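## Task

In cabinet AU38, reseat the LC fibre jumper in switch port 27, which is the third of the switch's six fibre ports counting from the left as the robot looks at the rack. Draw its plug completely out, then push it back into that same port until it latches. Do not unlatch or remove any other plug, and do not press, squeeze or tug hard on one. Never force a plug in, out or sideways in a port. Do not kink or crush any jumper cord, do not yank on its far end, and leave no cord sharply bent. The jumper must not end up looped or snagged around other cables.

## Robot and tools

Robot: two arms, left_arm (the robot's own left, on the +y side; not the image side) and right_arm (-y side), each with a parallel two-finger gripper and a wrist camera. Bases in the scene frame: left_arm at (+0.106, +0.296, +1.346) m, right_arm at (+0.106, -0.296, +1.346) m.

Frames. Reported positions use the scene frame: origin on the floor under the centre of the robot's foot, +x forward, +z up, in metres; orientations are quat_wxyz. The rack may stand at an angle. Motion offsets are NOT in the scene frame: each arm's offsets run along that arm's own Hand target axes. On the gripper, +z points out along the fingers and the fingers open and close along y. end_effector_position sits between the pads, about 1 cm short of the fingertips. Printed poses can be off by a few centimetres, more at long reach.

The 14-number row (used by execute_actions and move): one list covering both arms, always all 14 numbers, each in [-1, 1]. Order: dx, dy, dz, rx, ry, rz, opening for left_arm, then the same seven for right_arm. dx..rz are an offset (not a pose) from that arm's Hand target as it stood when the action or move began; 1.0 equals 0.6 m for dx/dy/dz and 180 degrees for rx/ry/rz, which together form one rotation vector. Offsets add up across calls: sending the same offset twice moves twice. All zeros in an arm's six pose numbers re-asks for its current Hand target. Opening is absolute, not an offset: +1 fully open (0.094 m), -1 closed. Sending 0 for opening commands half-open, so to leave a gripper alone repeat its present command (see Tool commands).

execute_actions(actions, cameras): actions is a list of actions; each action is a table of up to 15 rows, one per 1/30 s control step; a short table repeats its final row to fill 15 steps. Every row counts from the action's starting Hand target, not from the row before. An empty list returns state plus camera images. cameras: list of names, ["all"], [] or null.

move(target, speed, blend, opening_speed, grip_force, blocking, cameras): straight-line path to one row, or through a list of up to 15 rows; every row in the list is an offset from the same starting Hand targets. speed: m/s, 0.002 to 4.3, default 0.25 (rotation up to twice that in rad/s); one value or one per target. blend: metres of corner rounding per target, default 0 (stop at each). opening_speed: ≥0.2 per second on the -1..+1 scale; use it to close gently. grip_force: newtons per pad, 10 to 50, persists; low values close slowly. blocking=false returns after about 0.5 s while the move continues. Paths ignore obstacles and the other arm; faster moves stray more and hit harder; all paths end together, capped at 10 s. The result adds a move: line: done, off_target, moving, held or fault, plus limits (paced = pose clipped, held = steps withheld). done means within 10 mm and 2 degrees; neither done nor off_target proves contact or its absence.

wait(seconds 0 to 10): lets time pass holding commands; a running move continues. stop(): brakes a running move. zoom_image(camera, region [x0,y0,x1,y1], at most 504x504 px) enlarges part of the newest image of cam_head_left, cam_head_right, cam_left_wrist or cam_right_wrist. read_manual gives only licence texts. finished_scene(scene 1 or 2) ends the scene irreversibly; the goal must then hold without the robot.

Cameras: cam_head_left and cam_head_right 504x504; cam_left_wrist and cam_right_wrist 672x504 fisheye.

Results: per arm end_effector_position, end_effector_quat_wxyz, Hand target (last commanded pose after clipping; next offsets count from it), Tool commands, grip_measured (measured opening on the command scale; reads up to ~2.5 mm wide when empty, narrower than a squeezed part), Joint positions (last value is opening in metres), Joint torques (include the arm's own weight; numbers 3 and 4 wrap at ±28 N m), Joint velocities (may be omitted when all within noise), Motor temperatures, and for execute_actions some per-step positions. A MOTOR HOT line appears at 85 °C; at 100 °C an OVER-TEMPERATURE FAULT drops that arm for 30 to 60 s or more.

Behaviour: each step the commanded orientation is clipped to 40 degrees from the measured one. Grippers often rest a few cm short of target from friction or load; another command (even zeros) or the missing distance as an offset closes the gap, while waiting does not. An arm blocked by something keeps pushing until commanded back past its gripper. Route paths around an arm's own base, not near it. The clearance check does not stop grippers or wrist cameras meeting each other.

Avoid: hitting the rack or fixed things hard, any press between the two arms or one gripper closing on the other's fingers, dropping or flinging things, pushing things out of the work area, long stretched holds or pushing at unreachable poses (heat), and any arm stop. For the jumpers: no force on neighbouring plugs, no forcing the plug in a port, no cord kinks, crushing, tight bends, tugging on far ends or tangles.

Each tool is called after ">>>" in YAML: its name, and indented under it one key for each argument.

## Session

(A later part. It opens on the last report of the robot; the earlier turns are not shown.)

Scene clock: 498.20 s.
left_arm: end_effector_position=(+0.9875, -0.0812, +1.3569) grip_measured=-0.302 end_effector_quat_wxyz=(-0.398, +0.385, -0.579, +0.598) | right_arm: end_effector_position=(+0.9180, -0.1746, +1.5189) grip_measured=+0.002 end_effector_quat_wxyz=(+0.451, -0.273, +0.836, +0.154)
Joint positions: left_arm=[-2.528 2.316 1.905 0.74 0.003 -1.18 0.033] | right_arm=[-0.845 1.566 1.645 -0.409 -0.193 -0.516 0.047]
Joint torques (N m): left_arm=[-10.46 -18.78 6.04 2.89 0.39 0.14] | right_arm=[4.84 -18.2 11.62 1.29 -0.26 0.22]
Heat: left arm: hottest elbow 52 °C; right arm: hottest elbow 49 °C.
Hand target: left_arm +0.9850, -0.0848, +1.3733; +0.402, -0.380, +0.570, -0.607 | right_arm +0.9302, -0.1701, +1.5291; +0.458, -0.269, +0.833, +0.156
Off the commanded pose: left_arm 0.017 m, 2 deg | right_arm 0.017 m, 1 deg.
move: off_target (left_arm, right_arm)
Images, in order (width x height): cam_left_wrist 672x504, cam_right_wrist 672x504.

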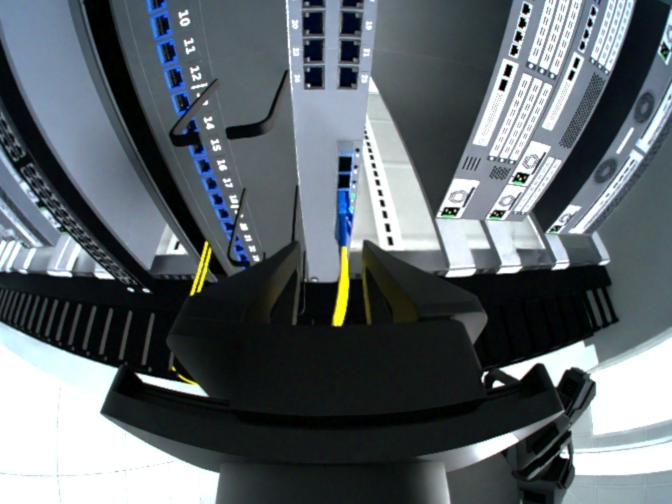

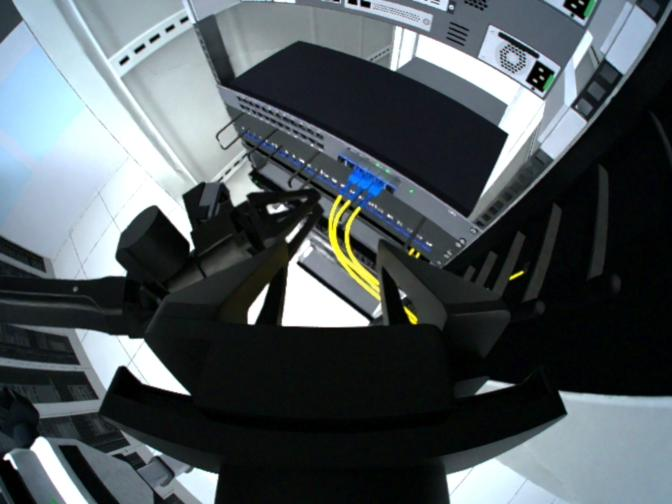

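>>> move:
  target: [-0.0339,0.0048,0.0805,0,0,0,-0.3,0,0,0,0,0,0,0]
  speed: 0.06
  cameras: ["cam_left_wrist","cam_right_wrist"]

>>> zoom_image:
  camera: "cam_left_wrist"
  region: [280, 190, 390, 290]

>>> zoom_image:
  camera: "cam_right_wrist"
  region: [322, 158, 382, 208]

Scene clock: 504.60 s.
left_arm: end_effector_position=(+1.0182, -0.0950, +1.3656) grip_measured=-0.302 end_effector_quat_wxyz=(-0.392, +0.378, -0.583, +0.604) | right_arm: end_effector_position=(+0.9180, -0.1746, +1.5189) grip_measured=+0.002 end_effector_quat_wxyz=(+0.451, -0.273, +0.836, +0.154)
Joint positions: left_arm=[-2.528 2.383 2.082 0.623 0.025 -1.18 0.033] | right_arm=[-0.845 1.566 1.645 -0.409 -0.193 -0.516 0.047]
Joint torques (N m): left_arm=[-8.06 -18.26 11.29 1.57 0.48 0.05] | right_arm=[4.89 -18.08 11.59 1.28 -0.26 0.23]
Heat: left arm: hottest elbow 51 °C; right arm: hottest elbow 49 °C.
Hand target: left_arm +1.0375, -0.0848, +1.3734; +0.402, -0.380, +0.570, -0.607 | right_arm +0.9302, -0.1701, +1.5291; +0.458, -0.269, +0.833, +0.156
Off the commanded pose: left_arm 0.023 m, 2 deg | right_arm 0.017 m, 1 deg.
move: off_target (left_arm, right_arm)
Images, in order (width x height): cam_left_wrist 672x504, cam_right_wrist 672x504.

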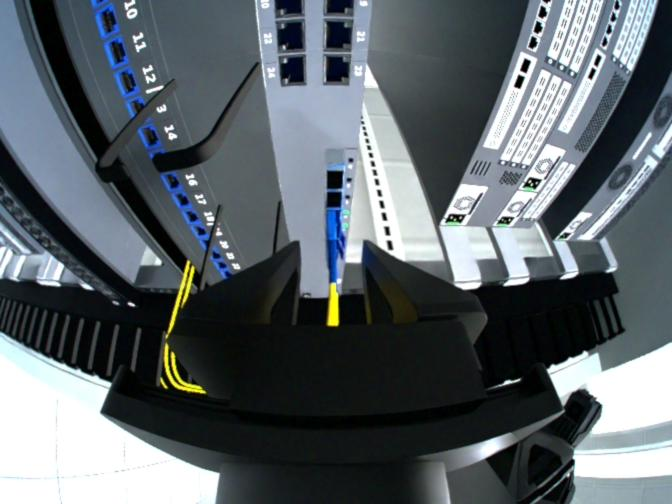

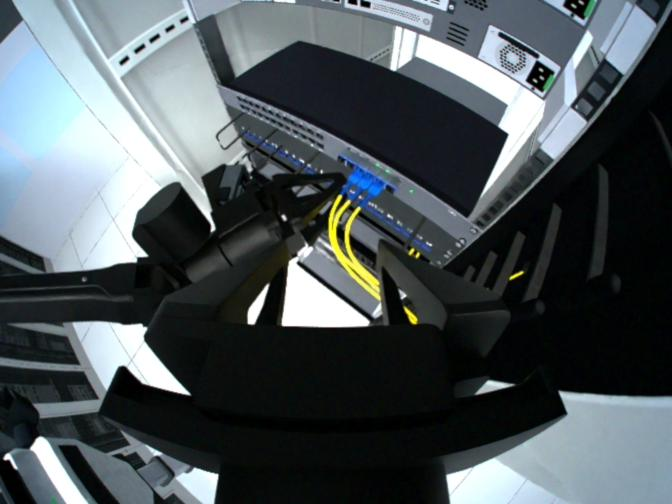

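Scaled by 4.582 from the camera's 672x504 image, which has a finer 960x720 frame.

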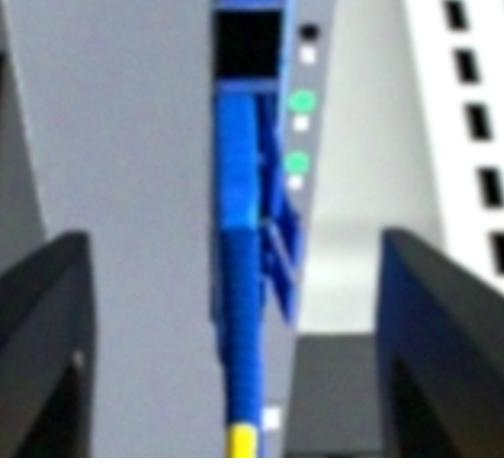

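Scaled by 8.400 from the camera's 672x504 image, which has a finer 960x720 frame.

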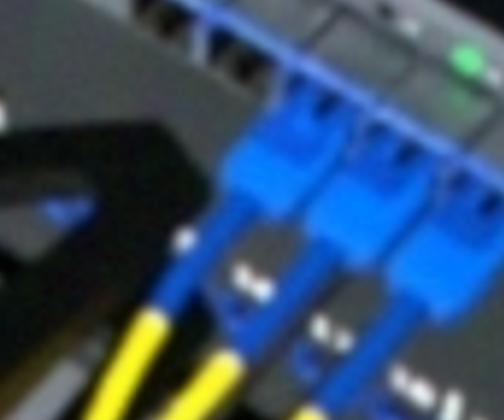

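>>> move:
  target: [-0.001,0.0001,0.0023,0,0,0,-0.75,0,0,0,0,0,0,0]
  speed: 0.04
  opening_speed: 0.4
  cameras: ["cam_left_wrist"]

>>> zoom_image:
  camera: "cam_left_wrist"
  region: [280, 190, 390, 290]

Scene clock: 509.10 s.
left_arm: end_effector_position=(+1.0201, -0.0952, +1.3673) grip_measured=-0.747 end_effector_quat_wxyz=(-0.392, +0.378, -0.582, +0.604) | right_arm: end_effector_position=(+0.9180, -0.1746, +1.5189) grip_measured=+0.002 end_effector_quat_wxyz=(+0.451, -0.273, +0.836, +0.154)
Joint positions: left_arm=[-2.528 2.385 2.092 0.617 0.025 -1.18 0.012] | right_arm=[-0.845 1.566 1.645 -0.409 -0.193 -0.516 0.047]
Joint torques (N m): left_arm=[-8 -17.67 11.49 1.54 0.46 0.14] | right_arm=[4.89 -18.14 11.6 1.28 -0.27 0.23]
Heat: left arm: hottest elbow 52 °C; right arm: hottest elbow 49 °C.
Hand target: left_arm +1.0390, -0.0848, +1.3733; +0.402, -0.380, +0.570, -0.607 | right_arm +0.9302, -0.1701, +1.5291; +0.458, -0.269, +0.833, +0.156
Off the commanded pose: left_arm 0.022 m, 2 deg | right_arm 0.017 m, 1 deg.
move: off_target (left_arm, right_arm)
Images, in order (width x height): cam_left_wrist 672x504.

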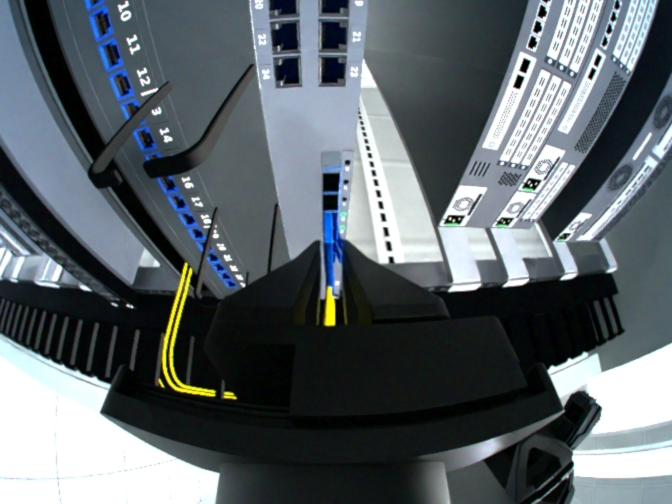

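Scaled by 4.582 from the camera's 672x504 image, which has a finer 960x720 frame.

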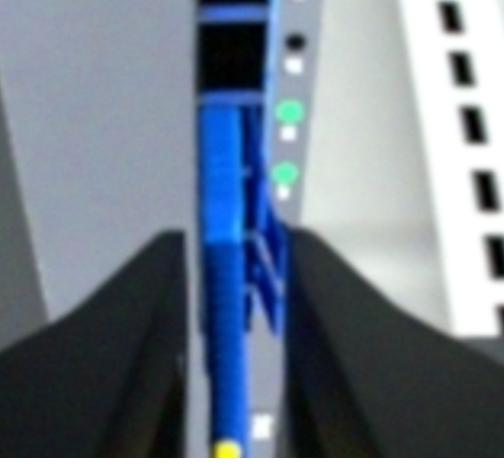

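>>> move:
  target: [0,0,0,0,0,0,-0.97,0,0,0,0,0,0,0]
  opening_speed: 0.3
  speed: 0.04
  cameras: ["cam_left_wrist","cam_right_wrist"]

>>> zoom_image:
  camera: "cam_left_wrist"
  region: [280, 190, 390, 290]

Scene clock: 522.03 s.
left_arm: end_effector_position=(+1.0200, -0.0953, +1.3661) grip_measured=-0.912 end_effector_quat_wxyz=(-0.392, +0.378, -0.583, +0.604) | right_arm: end_effector_position=(+0.9180, -0.1746, +1.5189) grip_measured=+0.002 end_effector_quat_wxyz=(+0.451, -0.273, +0.836, +0.154)
Joint positions: left_arm=[-2.528 2.387 2.092 0.617 0.025 -1.18 0.004] | right_arm=[-0.845 1.566 1.645 -0.409 -0.193 -0.516 0.047]
Joint torques (N m): left_arm=[-9 -17.73 11.4 1.83 0.46 0.03] | right_arm=[4.78 -18.14 11.6 1.35 -0.26 0.22]
Heat: left arm: hottest elbow 53 °C; right arm: hottest elbow 49 °C.
Hand target: left_arm +1.0389, -0.0848, +1.3733; +0.402, -0.380, +0.570, -0.607 | right_arm +0.9302, -0.1701, +1.5291; +0.458, -0.269, +0.833, +0.156
Off the commanded pose: left_arm 0.023 m, 2 deg | right_arm 0.017 m, 1 deg.
move: off_target (left_arm, right_arm)
Images, in order (width x height): cam_left_wrist 672x504, cam_right_wrist 672x504.

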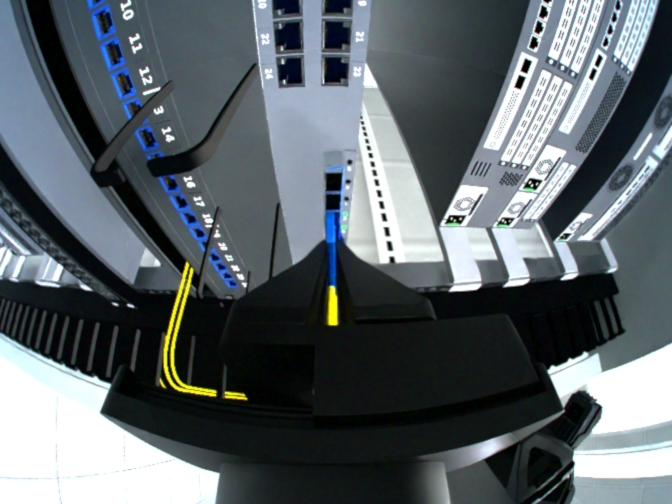

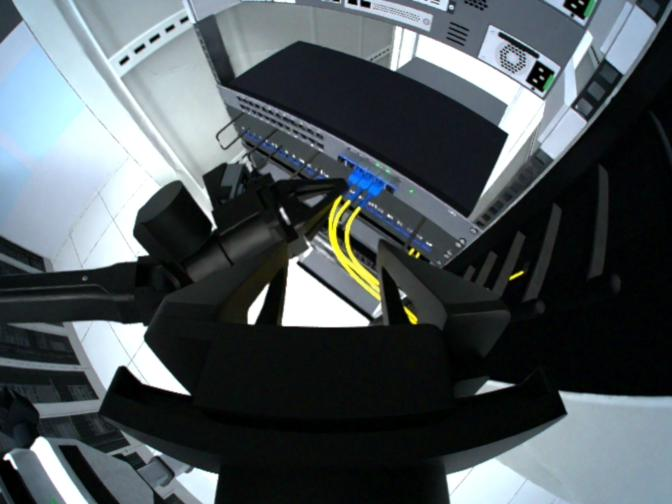

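Scaled by 4.582 from the camera's 672x504 image, which has a finer 960x720 frame.

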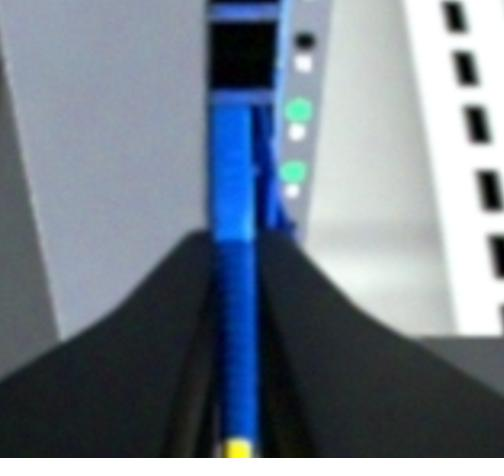

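>>> move:
  target: [-0.0103,0.0015,0.0245,0,0,0,-0.98,0,0,0,0,0,0,0]
  speed: 0.04
  cameras: ["cam_left_wrist","cam_right_wrist"]

>>> zoom_image:
  camera: "cam_left_wrist"
  region: [280, 190, 390, 290]

>>> zoom_image:
  camera: "cam_right_wrist"
  region: [322, 140, 402, 208]

Scene clock: 524.90 s.
left_arm: end_effector_position=(+1.0207, -0.0954, +1.3661) grip_measured=-0.913 end_effector_quat_wxyz=(-0.390, +0.374, -0.584, +0.606) | right_arm: end_effector_position=(+0.9180, -0.1746, +1.5189) grip_measured=+0.002 end_effector_quat_wxyz=(+0.451, -0.273, +0.836, +0.154)
Joint positions: left_arm=[-2.526 2.388 2.097 0.614 0.037 -1.18 0.004] | right_arm=[-0.845 1.566 1.645 -0.409 -0.193 -0.516 0.047]
Joint torques (N m): left_arm=[-9.29 -15.79 14.58 0.39 0.24 0.03] | right_arm=[4.78 -18.2 11.6 1.32 -0.27 0.23]
Heat: left arm: hottest elbow 53 °C; right arm: hottest elbow 49 °C.
Hand target: left_arm +1.0550, -0.0847, +1.3735; +0.402, -0.380, +0.570, -0.607 | right_arm +0.9302, -0.1701, +1.5291; +0.458, -0.269, +0.833, +0.156
Off the commanded pose: left_arm 0.037 m, 2 deg | right_arm 0.017 m, 1 deg.
move: off_target (left_arm, right_arm)
Images, in order (width x height): cam_left_wrist 672x504, cam_right_wrist 672x504.

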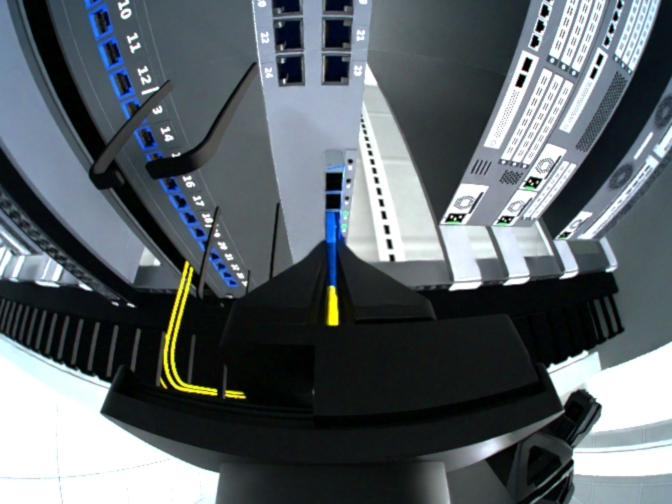

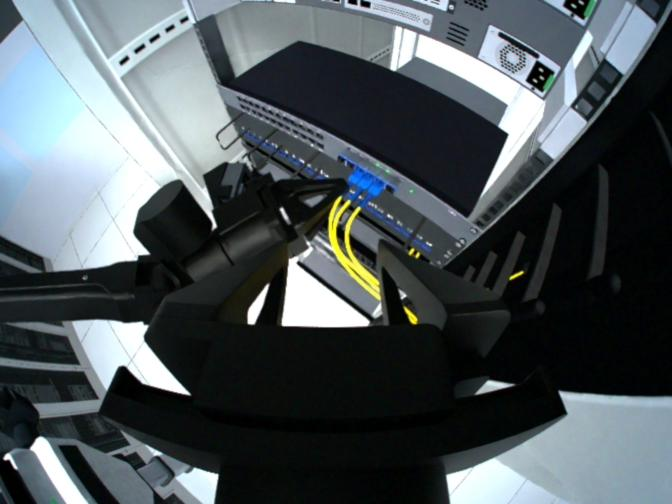

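Scaled by 4.582 from the camera's 672x504 image, which has a finer 960x720 frame.

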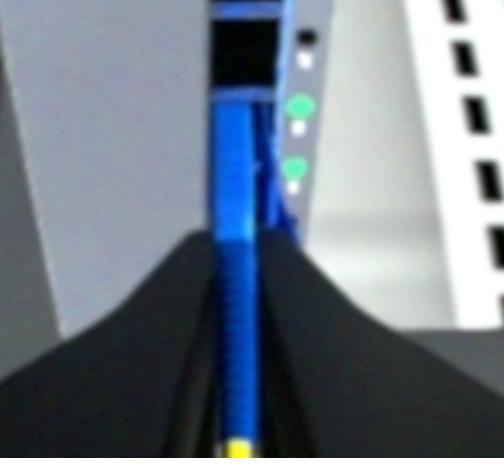

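Scaled by 6.300 from the camera's 672x504 image, which has a finer 960x720 frame.

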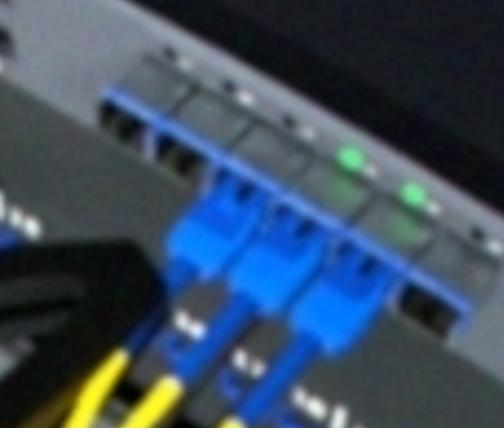

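>>> move:
  target: [-0.0065,0.001,0.0153,0,0,0,-0.98,0,0,0,0,0,0,0]
  speed: 0.04
  cameras: ["cam_left_wrist","cam_right_wrist"]

>>> zoom_image:
  camera: "cam_left_wrist"
  region: [280, 190, 390, 290]

>>> zoom_image:
  camera: "cam_right_wrist"
  region: [322, 140, 402, 208]

Scene clock: 526.90 s.
left_arm: end_effector_position=(+1.0207, -0.0954, +1.3661) grip_measured=-0.913 end_effector_quat_wxyz=(-0.390, +0.374, -0.584, +0.606) | right_arm: end_effector_position=(+0.9180, -0.1746, +1.5189) grip_measured=+0.002 end_effector_quat_wxyz=(+0.451, -0.273, +0.836, +0.154)
Joint positions: left_arm=[-2.526 2.388 2.097 0.614 0.037 -1.18 0.004] | right_arm=[-0.845 1.566 1.645 -0.409 -0.193 -0.516 0.047]
Joint torques (N m): left_arm=[-8 -16.91 14.42 0.5 0.2 0.07] | right_arm=[4.89 -18.26 11.62 1.31 -0.26 0.22]
Heat: left arm: no reading; right arm: no reading.
Hand target: left_arm +1.0550, -0.0847, +1.3735; +0.402, -0.380, +0.570, -0.607 | right_arm +0.9302, -0.1701, +1.5291; +0.458, -0.269, +0.833, +0.156
Tool commands: left_gripper/opening=-0.98 right_gripper/opening=+0.0
NO CONTROL: MOTORS OFF. The power of the arms went off while the arms waited for this call, through no command of yours: the arms are limp, and their grippers may let go. The readings of the arms here are old: from when control was lost, or earlier. Any pictures here may show the arms still falling. What the arms strike, push or drop without control can cost score or fail the task. If the arms hit each other without control, that can cost score but does not end the scene. A move or wait that this ends or prevents says "fault": that word means this event, not a fault of the arms. Your reply's later calls are not run. Nothing of this call ran. The arms run no command until a result says that a person gave control back. To wait, call execute_actions with no actions, or call wait with any seconds it accepts: either call returns when control is back, or after at most 30 seconds. The wait itself costs no score and uses none of the scene's actions.
move: fault
Images, in order (width x height): cam_left_wrist 672x504, cam_right_wrist 672x504.

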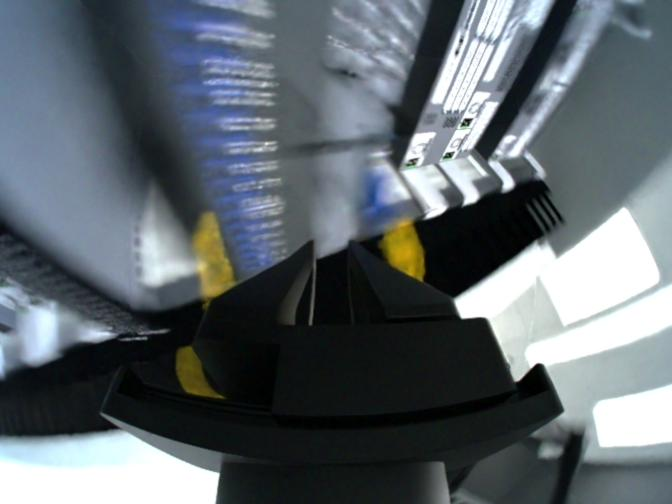

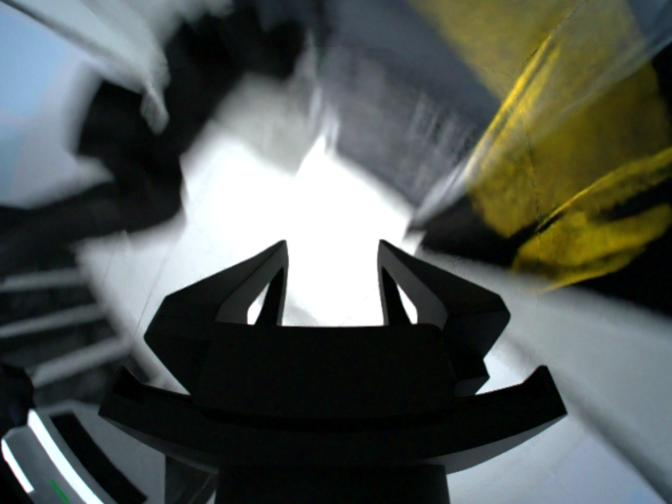

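Scaled by 4.582 from the camera's 672x504 image, which has a finer 960x720 frame.

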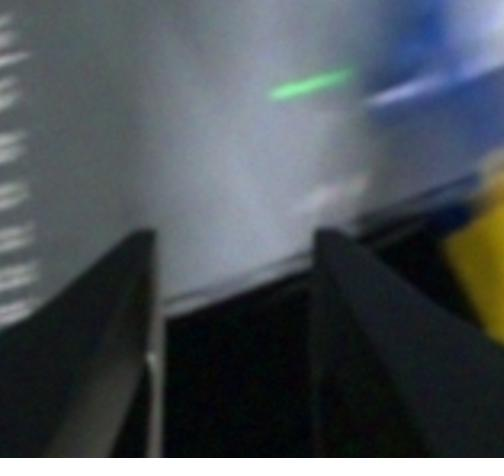

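Scaled by 6.300 from the camera's 672x504 image, which has a finer 960x720 frame.

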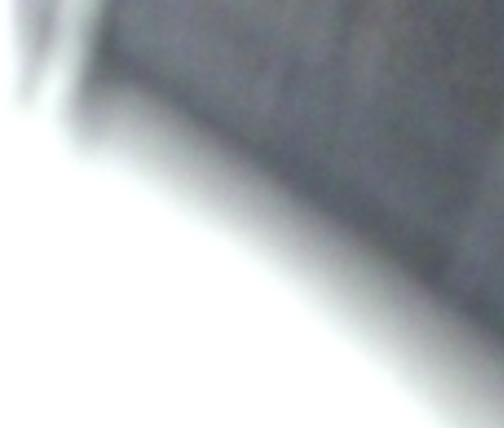

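Power outage. Wait for control.

>>> execute_actions:
  actions: []

Scene clock: 541.83 s.
left_arm: end_effector_position=(+1.0207, -0.0954, +1.3661) grip_measured=-0.913 end_effector_quat_wxyz=(-0.390, +0.374, -0.584, +0.606) | right_arm: end_effector_position=(+0.9180, -0.1746, +1.5189) grip_measured=+0.002 end_effector_quat_wxyz=(+0.451, -0.273, +0.836, +0.154)
Joint positions: left_arm=[-2.526 2.388 2.097 0.614 0.037 -1.18 0.004] | right_arm=[-0.845 1.566 1.645 -0.409 -0.193 -0.516 0.047]
Joint velocities: within noise
Joint torques (N m): left_arm=[-8 -16.91 14.42 0.5 0.2 0.07] | right_arm=[4.89 -18.26 11.62 1.31 -0.26 0.22]
Motor temperatures (°C): left_arm=[31 46 53 26 25 27 31] | right_arm=[31 45 49 27 28 28 27]
Heat: left arm: no reading; right arm: no reading.
Hand target: left_arm +1.0550, -0.0847, +1.3735; +0.402, -0.380, +0.570, -0.607 | right_arm +0.9302, -0.1701, +1.5291; +0.458, -0.269, +0.833, +0.156
Tool commands: left_gripper/opening=-0.98 right_gripper/opening=+0.0
NO CONTROL, STILL: no person has given control back yet. The readings of the arms here are still the old ones. Call execute_actions with no actions, or call wait, again.

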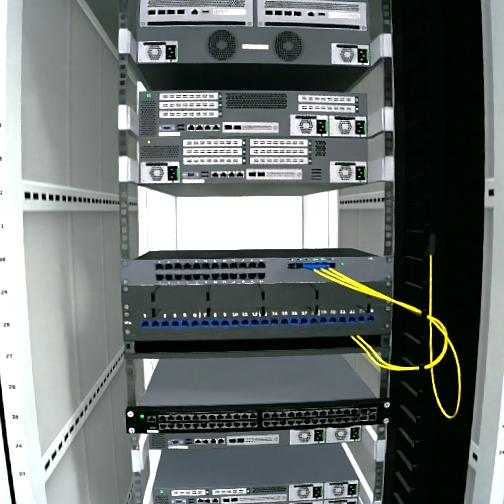

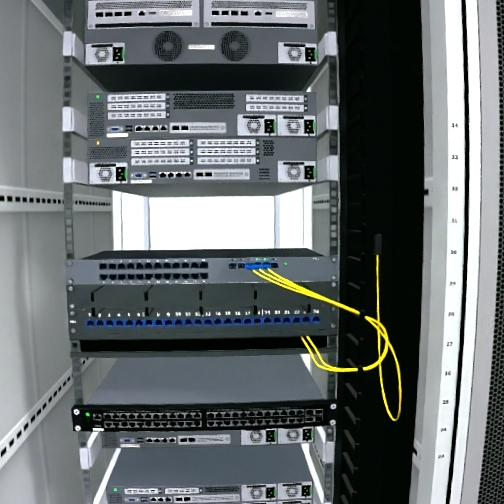

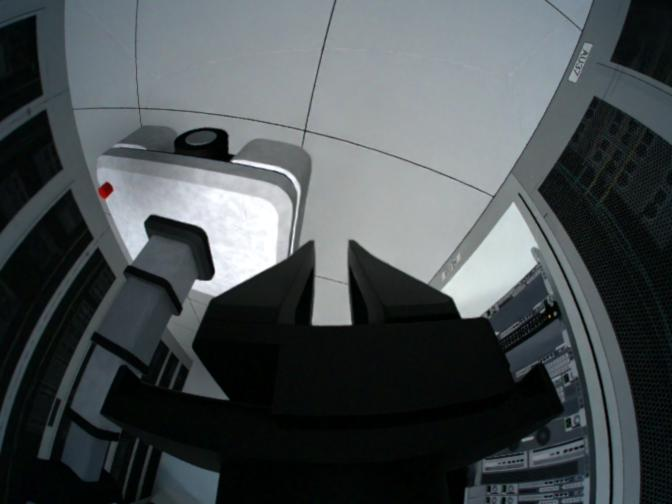

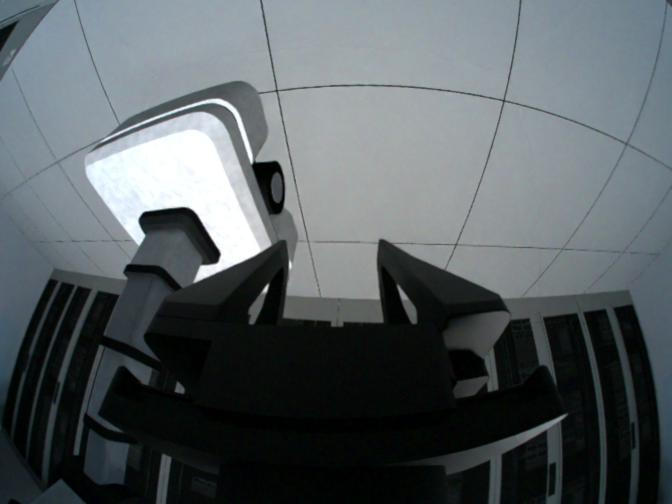

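>>> zoom_image:
  camera: "cam_head_left"
  region: [270, 245, 350, 305]

>>> zoom_image:
  camera: "cam_head_right"
  region: [215, 245, 295, 305]

Scaled by 6.300 from the camera's 504x504 image, which has a finer 720x720 frame.

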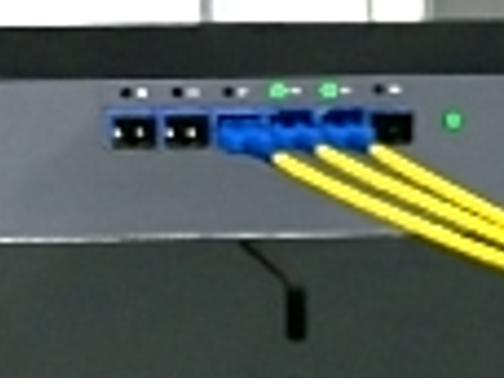

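Scaled by 6.300 from the camera's 504x504 image, which has a finer 720x720 frame.

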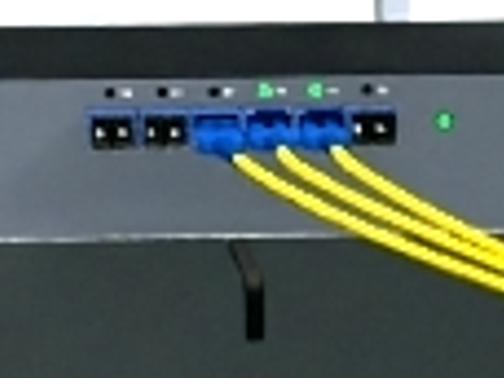

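>>> wait:
  seconds: 10

Scene clock: 558.53 s.
left_arm: end_effector_position=(+1.0207, -0.0954, +1.3661) grip_measured=-0.913 end_effector_quat_wxyz=(-0.390, +0.374, -0.584, +0.606) | right_arm: end_effector_position=(+0.9180, -0.1746, +1.5189) grip_measured=+0.002 end_effector_quat_wxyz=(+0.451, -0.273, +0.836, +0.154)
Joint positions: left_arm=[-2.526 2.388 2.097 0.614 0.037 -1.18 0.004] | right_arm=[-0.845 1.566 1.645 -0.409 -0.193 -0.516 0.047]
Joint torques (N m): left_arm=[-8 -16.91 14.42 0.5 0.2 0.07] | right_arm=[4.89 -18.26 11.62 1.31 -0.26 0.22]
Heat: left arm: no reading; right arm: no reading.
Hand target: left_arm +1.0550, -0.0847, +1.3735; +0.402, -0.380, +0.570, -0.607 | right_arm +0.9302, -0.1701, +1.5291; +0.458, -0.269, +0.833, +0.156
Tool commands: left_gripper/opening=-0.98 right_gripper/opening=+0.0
NO CONTROL, STILL: no person has given control back yet. The readings of the arms here are still the old ones. Call execute_actions with no actions, or call wait, again.
wait: 0.00 of 10 s (a fault stop came first)

>>> execute_actions:
  actions: []
  cameras: []

Scene clock: 575.13 s.
left_arm: end_effector_position=(+1.0207, -0.0954, +1.3661) grip_measured=-0.913 end_effector_quat_wxyz=(-0.390, +0.374, -0.584, +0.606) | right_arm: end_effector_position=(+0.9180, -0.1746, +1.5189) grip_measured=+0.002 end_effector_quat_wxyz=(+0.451, -0.273, +0.836, +0.154)
Joint positions: left_arm=[-2.526 2.388 2.097 0.614 0.037 -1.18 0.004] | right_arm=[-0.845 1.566 1.645 -0.409 -0.193 -0.516 0.047]
Joint velocities: within noise
Joint torques (N m): left_arm=[-8 -16.91 14.42 0.5 0.2 0.07] | right_arm=[4.89 -18.26 11.62 1.31 -0.26 0.22]
Motor temperatures (°C): left_arm=[31 46 53 26 25 27 31] | right_arm=[31 45 49 27 28 28 27]
Heat: left arm: no reading; right arm: no reading.
Hand target: left_arm +1.0550, -0.0847, +1.3735; +0.402, -0.380, +0.570, -0.607 | right_arm +0.9302, -0.1701, +1.5291; +0.458, -0.269, +0.833, +0.156
Tool commands: left_gripper/opening=-0.98 right_gripper/opening=+0.0
NO CONTROL, STILL: no person has given control back yet. The readings of the arms here are still the old ones. Call execute_actions with no actions, or call wait, again.
No camera images: "cameras" was empty.

>>> wait:
  seconds: 10

>>> execute_actions:
  actions: []
  cameras: []

Scene clock: 580.77 s.
left_arm: end_effector_position=(+0.3927, +0.4742, +0.5908) grip_measured=-0.618 end_effector_quat_wxyz=(-0.130, -0.776, +0.617, -0.020) | right_arm: end_effector_position=(+0.3427, -0.5053, +0.5919) grip_measured=+0.002 end_effector_quat_wxyz=(-0.137, +0.040, +0.989, +0.048)
Joint positions: left_arm=[-1.493 3.15 2.098 -0.271 0.158 -1.215 0.018] | right_arm=[-1.684 3.156 2.075 -0.292 0.011 -0.516 0.047]
Joint torques (N m): left_arm=[-0.15 0.56 -0.2 0.03 0.01 0.06] | right_arm=[-0.5 1.32 0.29 -0.02 -0.04 0.14]
Motor temperatures (°C): left_arm=[30 40 43 26 25 27 30] | right_arm=[30 43 41 26 27 28 27]
Heat: left arm: hottest elbow 43 °C; right arm: hottest shoulder 43 °C.
Hand target: left_arm +0.3941, +0.4750, +0.5913; +0.129, +0.776, -0.617, +0.020 | right_arm +0.3427, -0.5053, +0.5919; -0.137, +0.040, +0.989, +0.048
Tool commands: left_gripper/opening=-0.618442 right_gripper/opening=+0.001742
CONTROL GIVEN BACK BY A PERSON. The power is on again. The arms and their grippers hold where they came to rest, not your last command. Their grippers do not squeeze until commanded. The arms may rest on the table, on a part, on each other or against the robot's own body, stand at a joint limit or lie folded up, and parts may have moved. Move slowly at first; if an arm does not follow, try another direction. If the arms lie or press on each other, first move them apart, starting from their current pose. A hard hit or press between them can end the scene. Commands run again from your next reply on.
wait: 0.00 of 10 s (a fault stop came first)

not run: an earlier result of this reply reported a stop or a fault. Calls in your next reply go to the robot.

>>> move:
  target:
    - [0.0928,-0.1252,-0.2788,0.053,0.0105,0.0217,-0.62,-0.099,0.0385,-0.300,-0.0066,-0.038,-0.0237,0.0]
    - [0.448,-0.319,-0.762,0.240,0.047,0.0975,-0.62,-0.196,0.1945,-0.837,-0.0265,-0.152,-0.095,0.0]
  speed: [0.1,0.2]
  blend: [0.05,0]
  cameras: ["all"]

Scene clock: 610.43 s.
left_arm: end_effector_position=(+0.6969, +0.3623, +1.0432) grip_measured=-0.618 end_effector_quat_wxyz=(+0.119, -0.663, +0.669, -0.314) | right_arm: end_effector_position=(+0.6007, -0.4580, +1.0489) grip_measured=+0.002 end_effector_quat_wxyz=(+0.111, -0.080, +0.986, +0.092)
Joint positions: left_arm=[-1.824 2.039 1.046 0.431 0.316 -1.353 0.018] | right_arm=[-1.486 1.904 1.051 -0.124 -0.229 -0.567 0.047]
Joint torques (N m): left_arm=[-2.84 -13.16 1.31 2.14 0.12 -0.01] | right_arm=[1.08 -16.62 2.1 0.21 -0.28 0.01]
Heat: left arm: hottest elbow 40 °C; right arm: hottest shoulder 44 °C.
Hand target: left_arm +0.7008, +0.3611, +1.0502; -0.124, +0.665, -0.664, +0.319 | right_arm +0.6008, -0.4502, +1.0502; +0.110, -0.090, +0.985, +0.097
Off the commanded pose: left_arm 0.008 m, 1 deg | right_arm 0.008 m, 1 deg.
CONTROL GIVEN BACK BY A PERSON, as an earlier result said. Commands run again.
move: done

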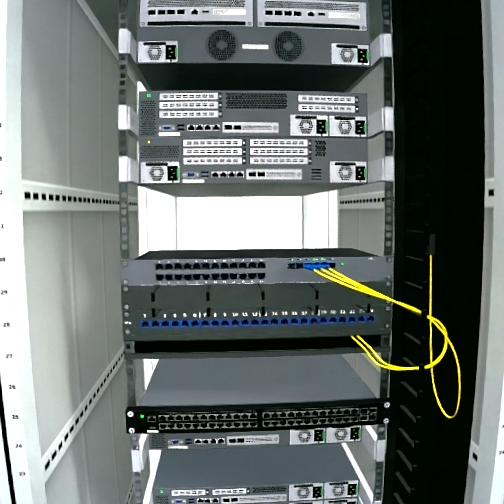

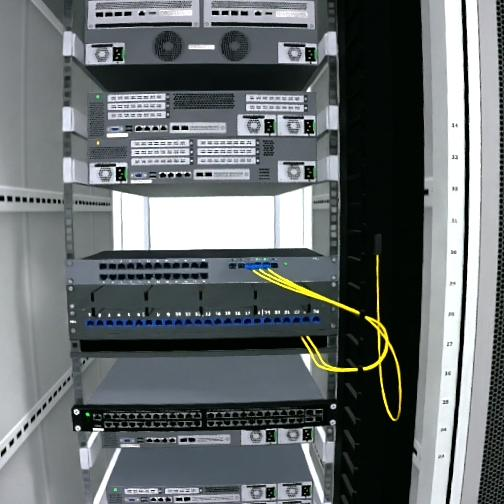

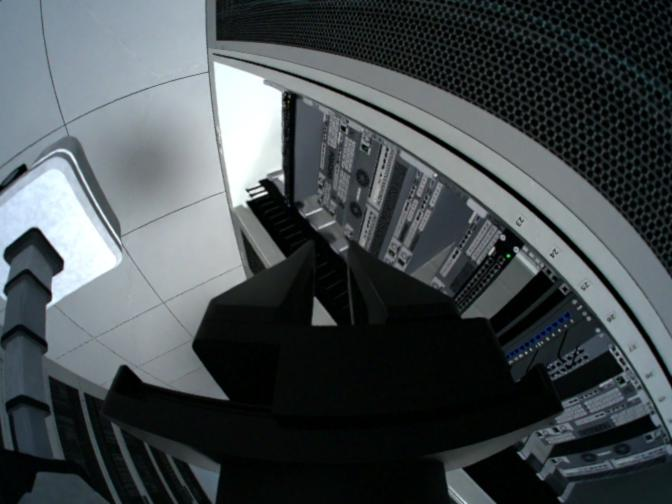

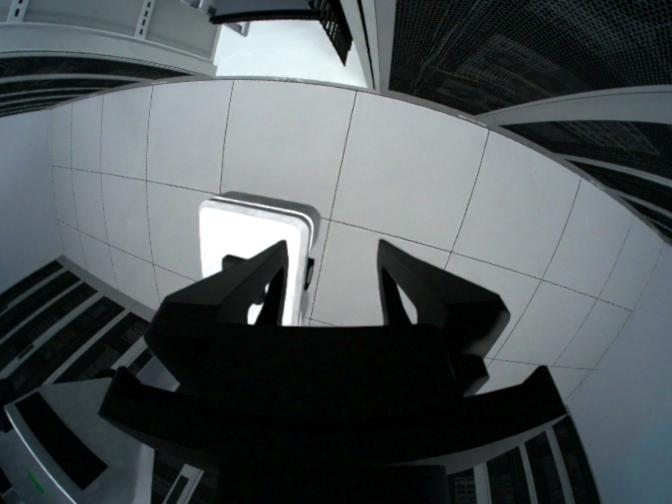

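>>> move:
  target:
    - [0.4383,-0.4433,-0.1203,0.16,0.03,0.065,-0.75,-0.3813,0.1972,-0.3937,-0.02,-0.114,-0.071,0.0]
    - [0.8235,-0.6372,0.0245,0.293,0.0575,0.119,-0.75,-0.7865,0.478,-0.5557,-0.040,-0.228,-0.1424,0.0]
  speed: [0.2,0.15]
  blend: [0.05,0]
  cameras: ["all"]

>>> zoom_image:
  camera: "cam_right_wrist"
  region: [322, 140, 402, 208]

Scene clock: 624.30 s.
left_arm: end_effector_position=(+0.9638, -0.0741, +1.3796) grip_measured=-0.748 end_effector_quat_wxyz=(-0.392, +0.390, -0.578, +0.600) | right_arm: end_effector_position=(+0.9188, -0.1776, +1.5177) grip_measured=+0.002 end_effector_quat_wxyz=(+0.449, -0.263, +0.839, +0.156)
Joint positions: left_arm=[-2.544 2.223 1.77 0.776 -0.013 -1.189 0.012] | right_arm=[-0.85 1.566 1.647 -0.411 -0.192 -0.496 0.047]
Joint torques (N m): left_arm=[-9.99 -16.44 10 1.89 0.42 0.27] | right_arm=[5.19 -18.26 11.6 1.32 -0.26 0.06]
Heat: left arm: hottest shoulder 40 °C; right arm: hottest shoulder 45 °C.
Hand target: left_arm +0.9742, -0.0847, +1.3925; +0.402, -0.380, +0.570, -0.607 | right_arm +0.9305, -0.1703, +1.5288; +0.458, -0.269, +0.833, +0.156
Off the commanded pose: left_arm 0.020 m, 2 deg | right_arm 0.018 m, 1 deg.
move: off_target (left_arm, right_arm)

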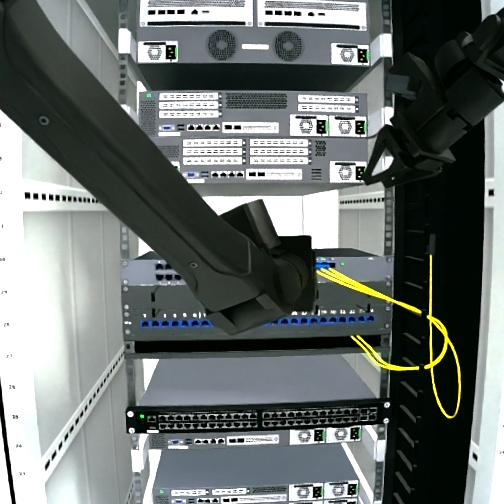

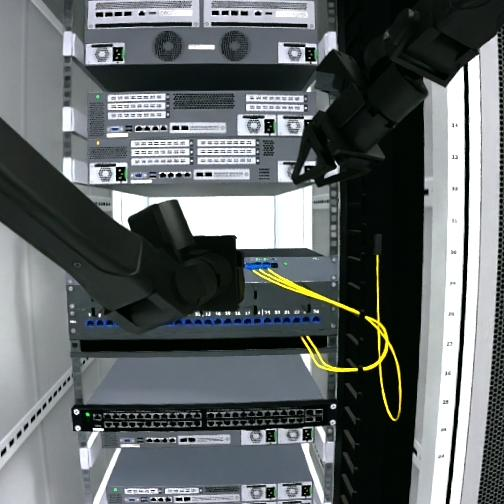

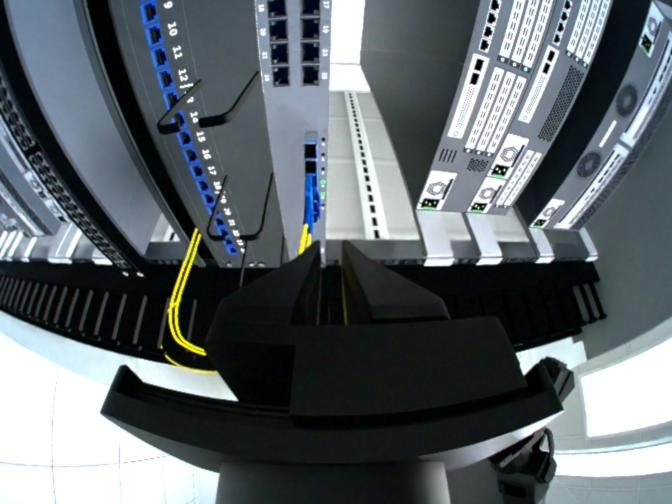

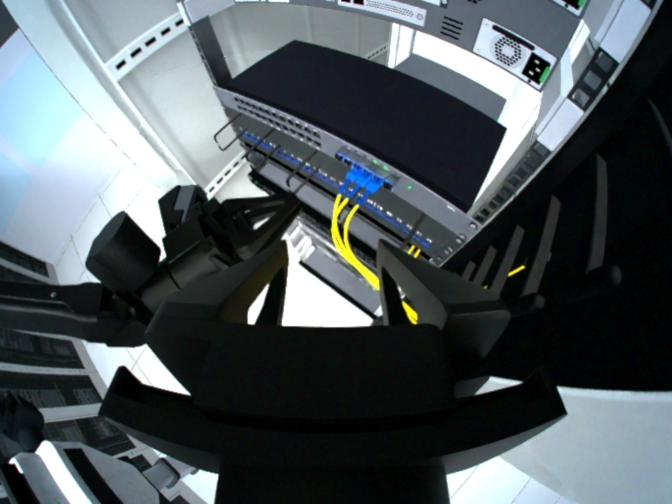

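Scaled by 6.300 from the camera's 672x504 image, which has a finer 960x720 frame.

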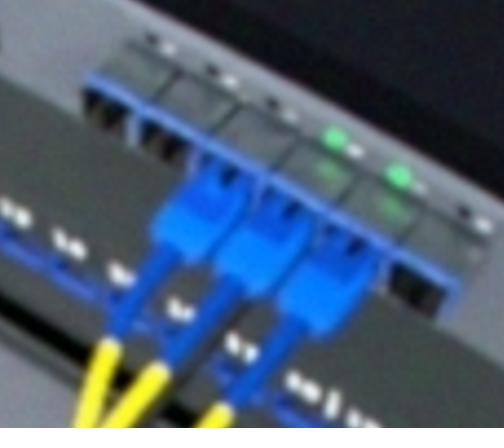

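>>> move:
  target:
    - [-0.0072,0.0326,0.0145,0,0,0,-0.75,0,0,0,0,0,0,0]
    - [-0.0199,0.0347,0.0452,0,0,0,-0.75,0,0,0,0,0,0,0]
  speed: 0.06
  cameras: ["cam_left_wrist","cam_right_wrist"]

>>> zoom_image:
  camera: "cam_left_wrist"
  region: [260, 170, 390, 290]

>>> zoom_image:
  camera: "cam_right_wrist"
  region: [302, 140, 402, 225]

Scene clock: 632.83 s.
left_arm: end_effector_position=(+0.9852, -0.0944, +1.3676) grip_measured=-0.748 end_effector_quat_wxyz=(-0.387, +0.381, -0.580, +0.607) | right_arm: end_effector_position=(+0.9188, -0.1776, +1.5177) grip_measured=+0.002 end_effector_quat_wxyz=(+0.449, -0.263, +0.839, +0.156)
Joint positions: left_arm=[-2.544 2.312 1.916 0.72 0.011 -1.189 0.012] | right_arm=[-0.85 1.566 1.647 -0.411 -0.192 -0.496 0.047]
Joint torques (N m): left_arm=[-8.06 -17.26 10.74 1.69 0.46 0.22] | right_arm=[5.01 -18.02 11.58 1.29 -0.26 0.06]
Heat: left arm: hottest elbow 41 °C; right arm: hottest shoulder 45 °C.
Hand target: left_arm +1.0049, -0.0847, +1.3735; +0.402, -0.380, +0.570, -0.608 | right_arm +0.9305, -0.1703, +1.5287; +0.458, -0.269, +0.833, +0.156
Off the commanded pose: left_arm 0.023 m, 2 deg | right_arm 0.018 m, 1 deg.
move: off_target (left_arm, right_arm)
Images, in order (width x height): cam_left_wrist 672x504, cam_right_wrist 672x504.

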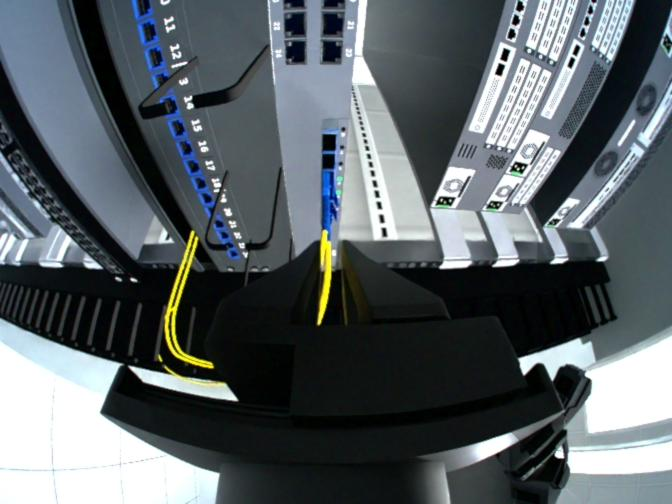

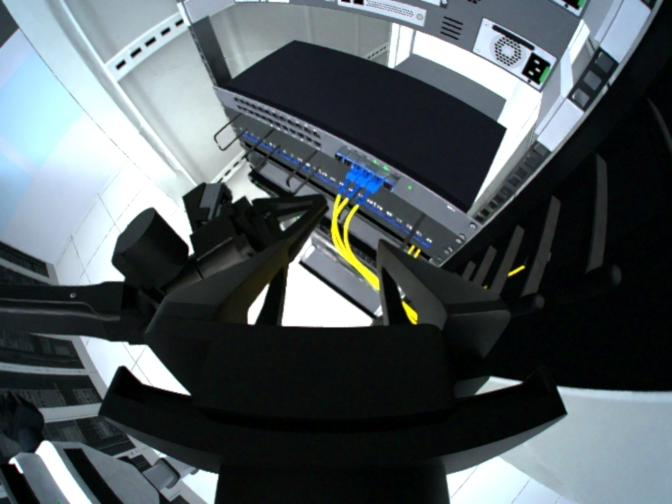

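Scaled by 3.877 from the camera's 672x504 image, which has a finer 960x720 frame.

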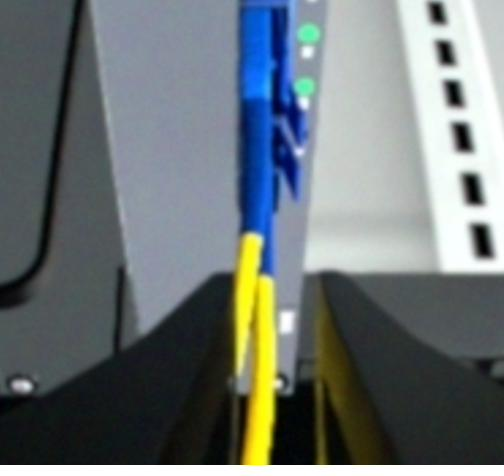

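Scaled by 5.040 from the camera's 672x504 image, which has a finer 960x720 frame.

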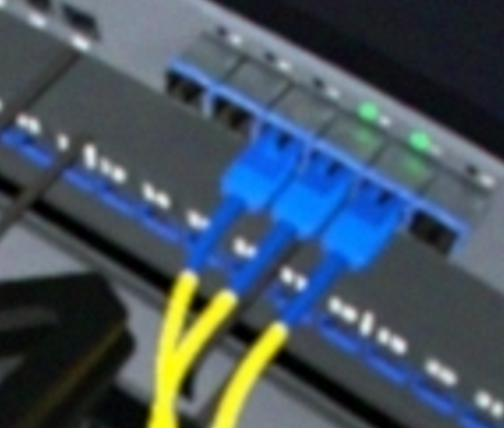

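>>> move:
  target: [-0.022,0.0031,0.0523,0,0,0,-0.75,0,0,0,0,0,0,0]
  speed: 0.06
  cameras: ["cam_left_wrist","cam_right_wrist"]

>>> zoom_image:
  camera: "cam_left_wrist"
  region: [280, 190, 390, 290]

>>> zoom_image:
  camera: "cam_right_wrist"
  region: [322, 140, 402, 208]

Scene clock: 638.63 s.
left_arm: end_effector_position=(+1.0206, -0.0932, +1.3650) grip_measured=-0.748 end_effector_quat_wxyz=(-0.389, +0.381, -0.581, +0.605) | right_arm: end_effector_position=(+0.9188, -0.1776, +1.5177) grip_measured=+0.002 end_effector_quat_wxyz=(+0.449, -0.263, +0.839, +0.156)
Joint positions: left_arm=[-2.525 2.386 2.091 0.617 0.026 -1.189 0.012] | right_arm=[-0.85 1.566 1.647 -0.411 -0.192 -0.496 0.047]
Joint torques (N m): left_arm=[-8.76 -17.2 11.43 1.76 0.47 0.15] | right_arm=[5.13 -18.14 11.55 1.35 -0.26 0.06]
Heat: left arm: hottest elbow 42 °C; right arm: hottest shoulder 45 °C.
Hand target: left_arm +1.0389, -0.0850, +1.3736; +0.402, -0.380, +0.570, -0.608 | right_arm +0.9305, -0.1703, +1.5287; +0.458, -0.269, +0.833, +0.156
Off the commanded pose: left_arm 0.022 m, 2 deg | right_arm 0.018 m, 1 deg.
move: off_target (left_arm, right_arm)
Images, in order (width x height): cam_left_wrist 672x504, cam_right_wrist 672x504.

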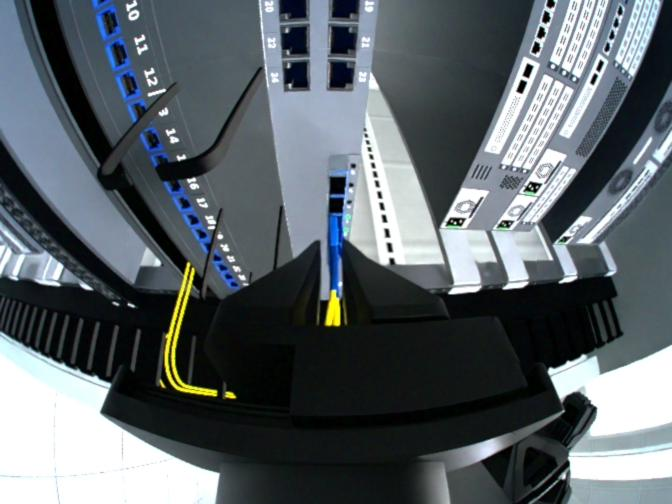

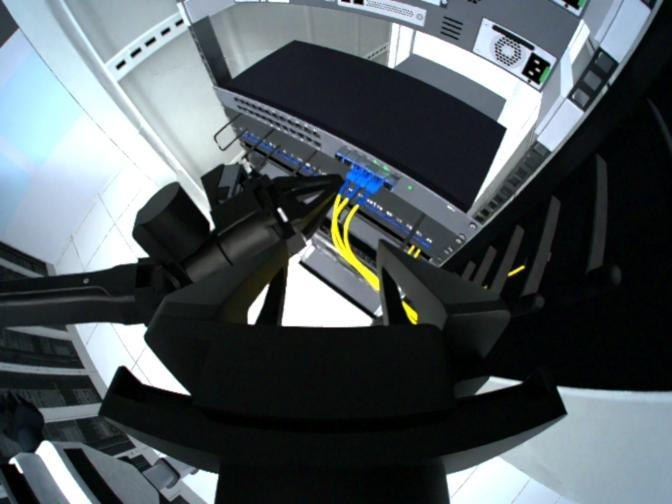

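Scaled by 4.582 from the camera's 672x504 image, which has a finer 960x720 frame.

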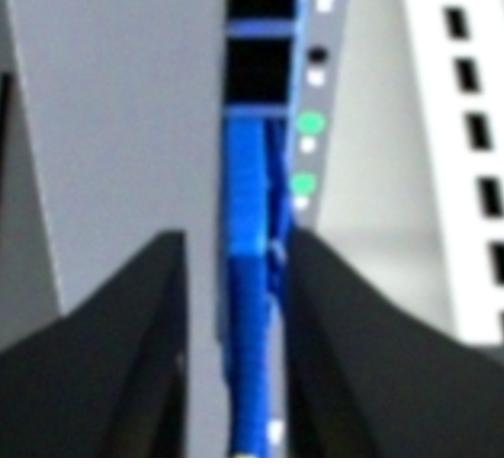

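Scaled by 6.300 from the camera's 672x504 image, which has a finer 960x720 frame.

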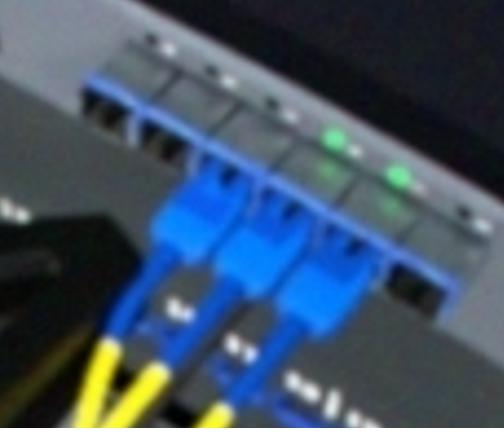

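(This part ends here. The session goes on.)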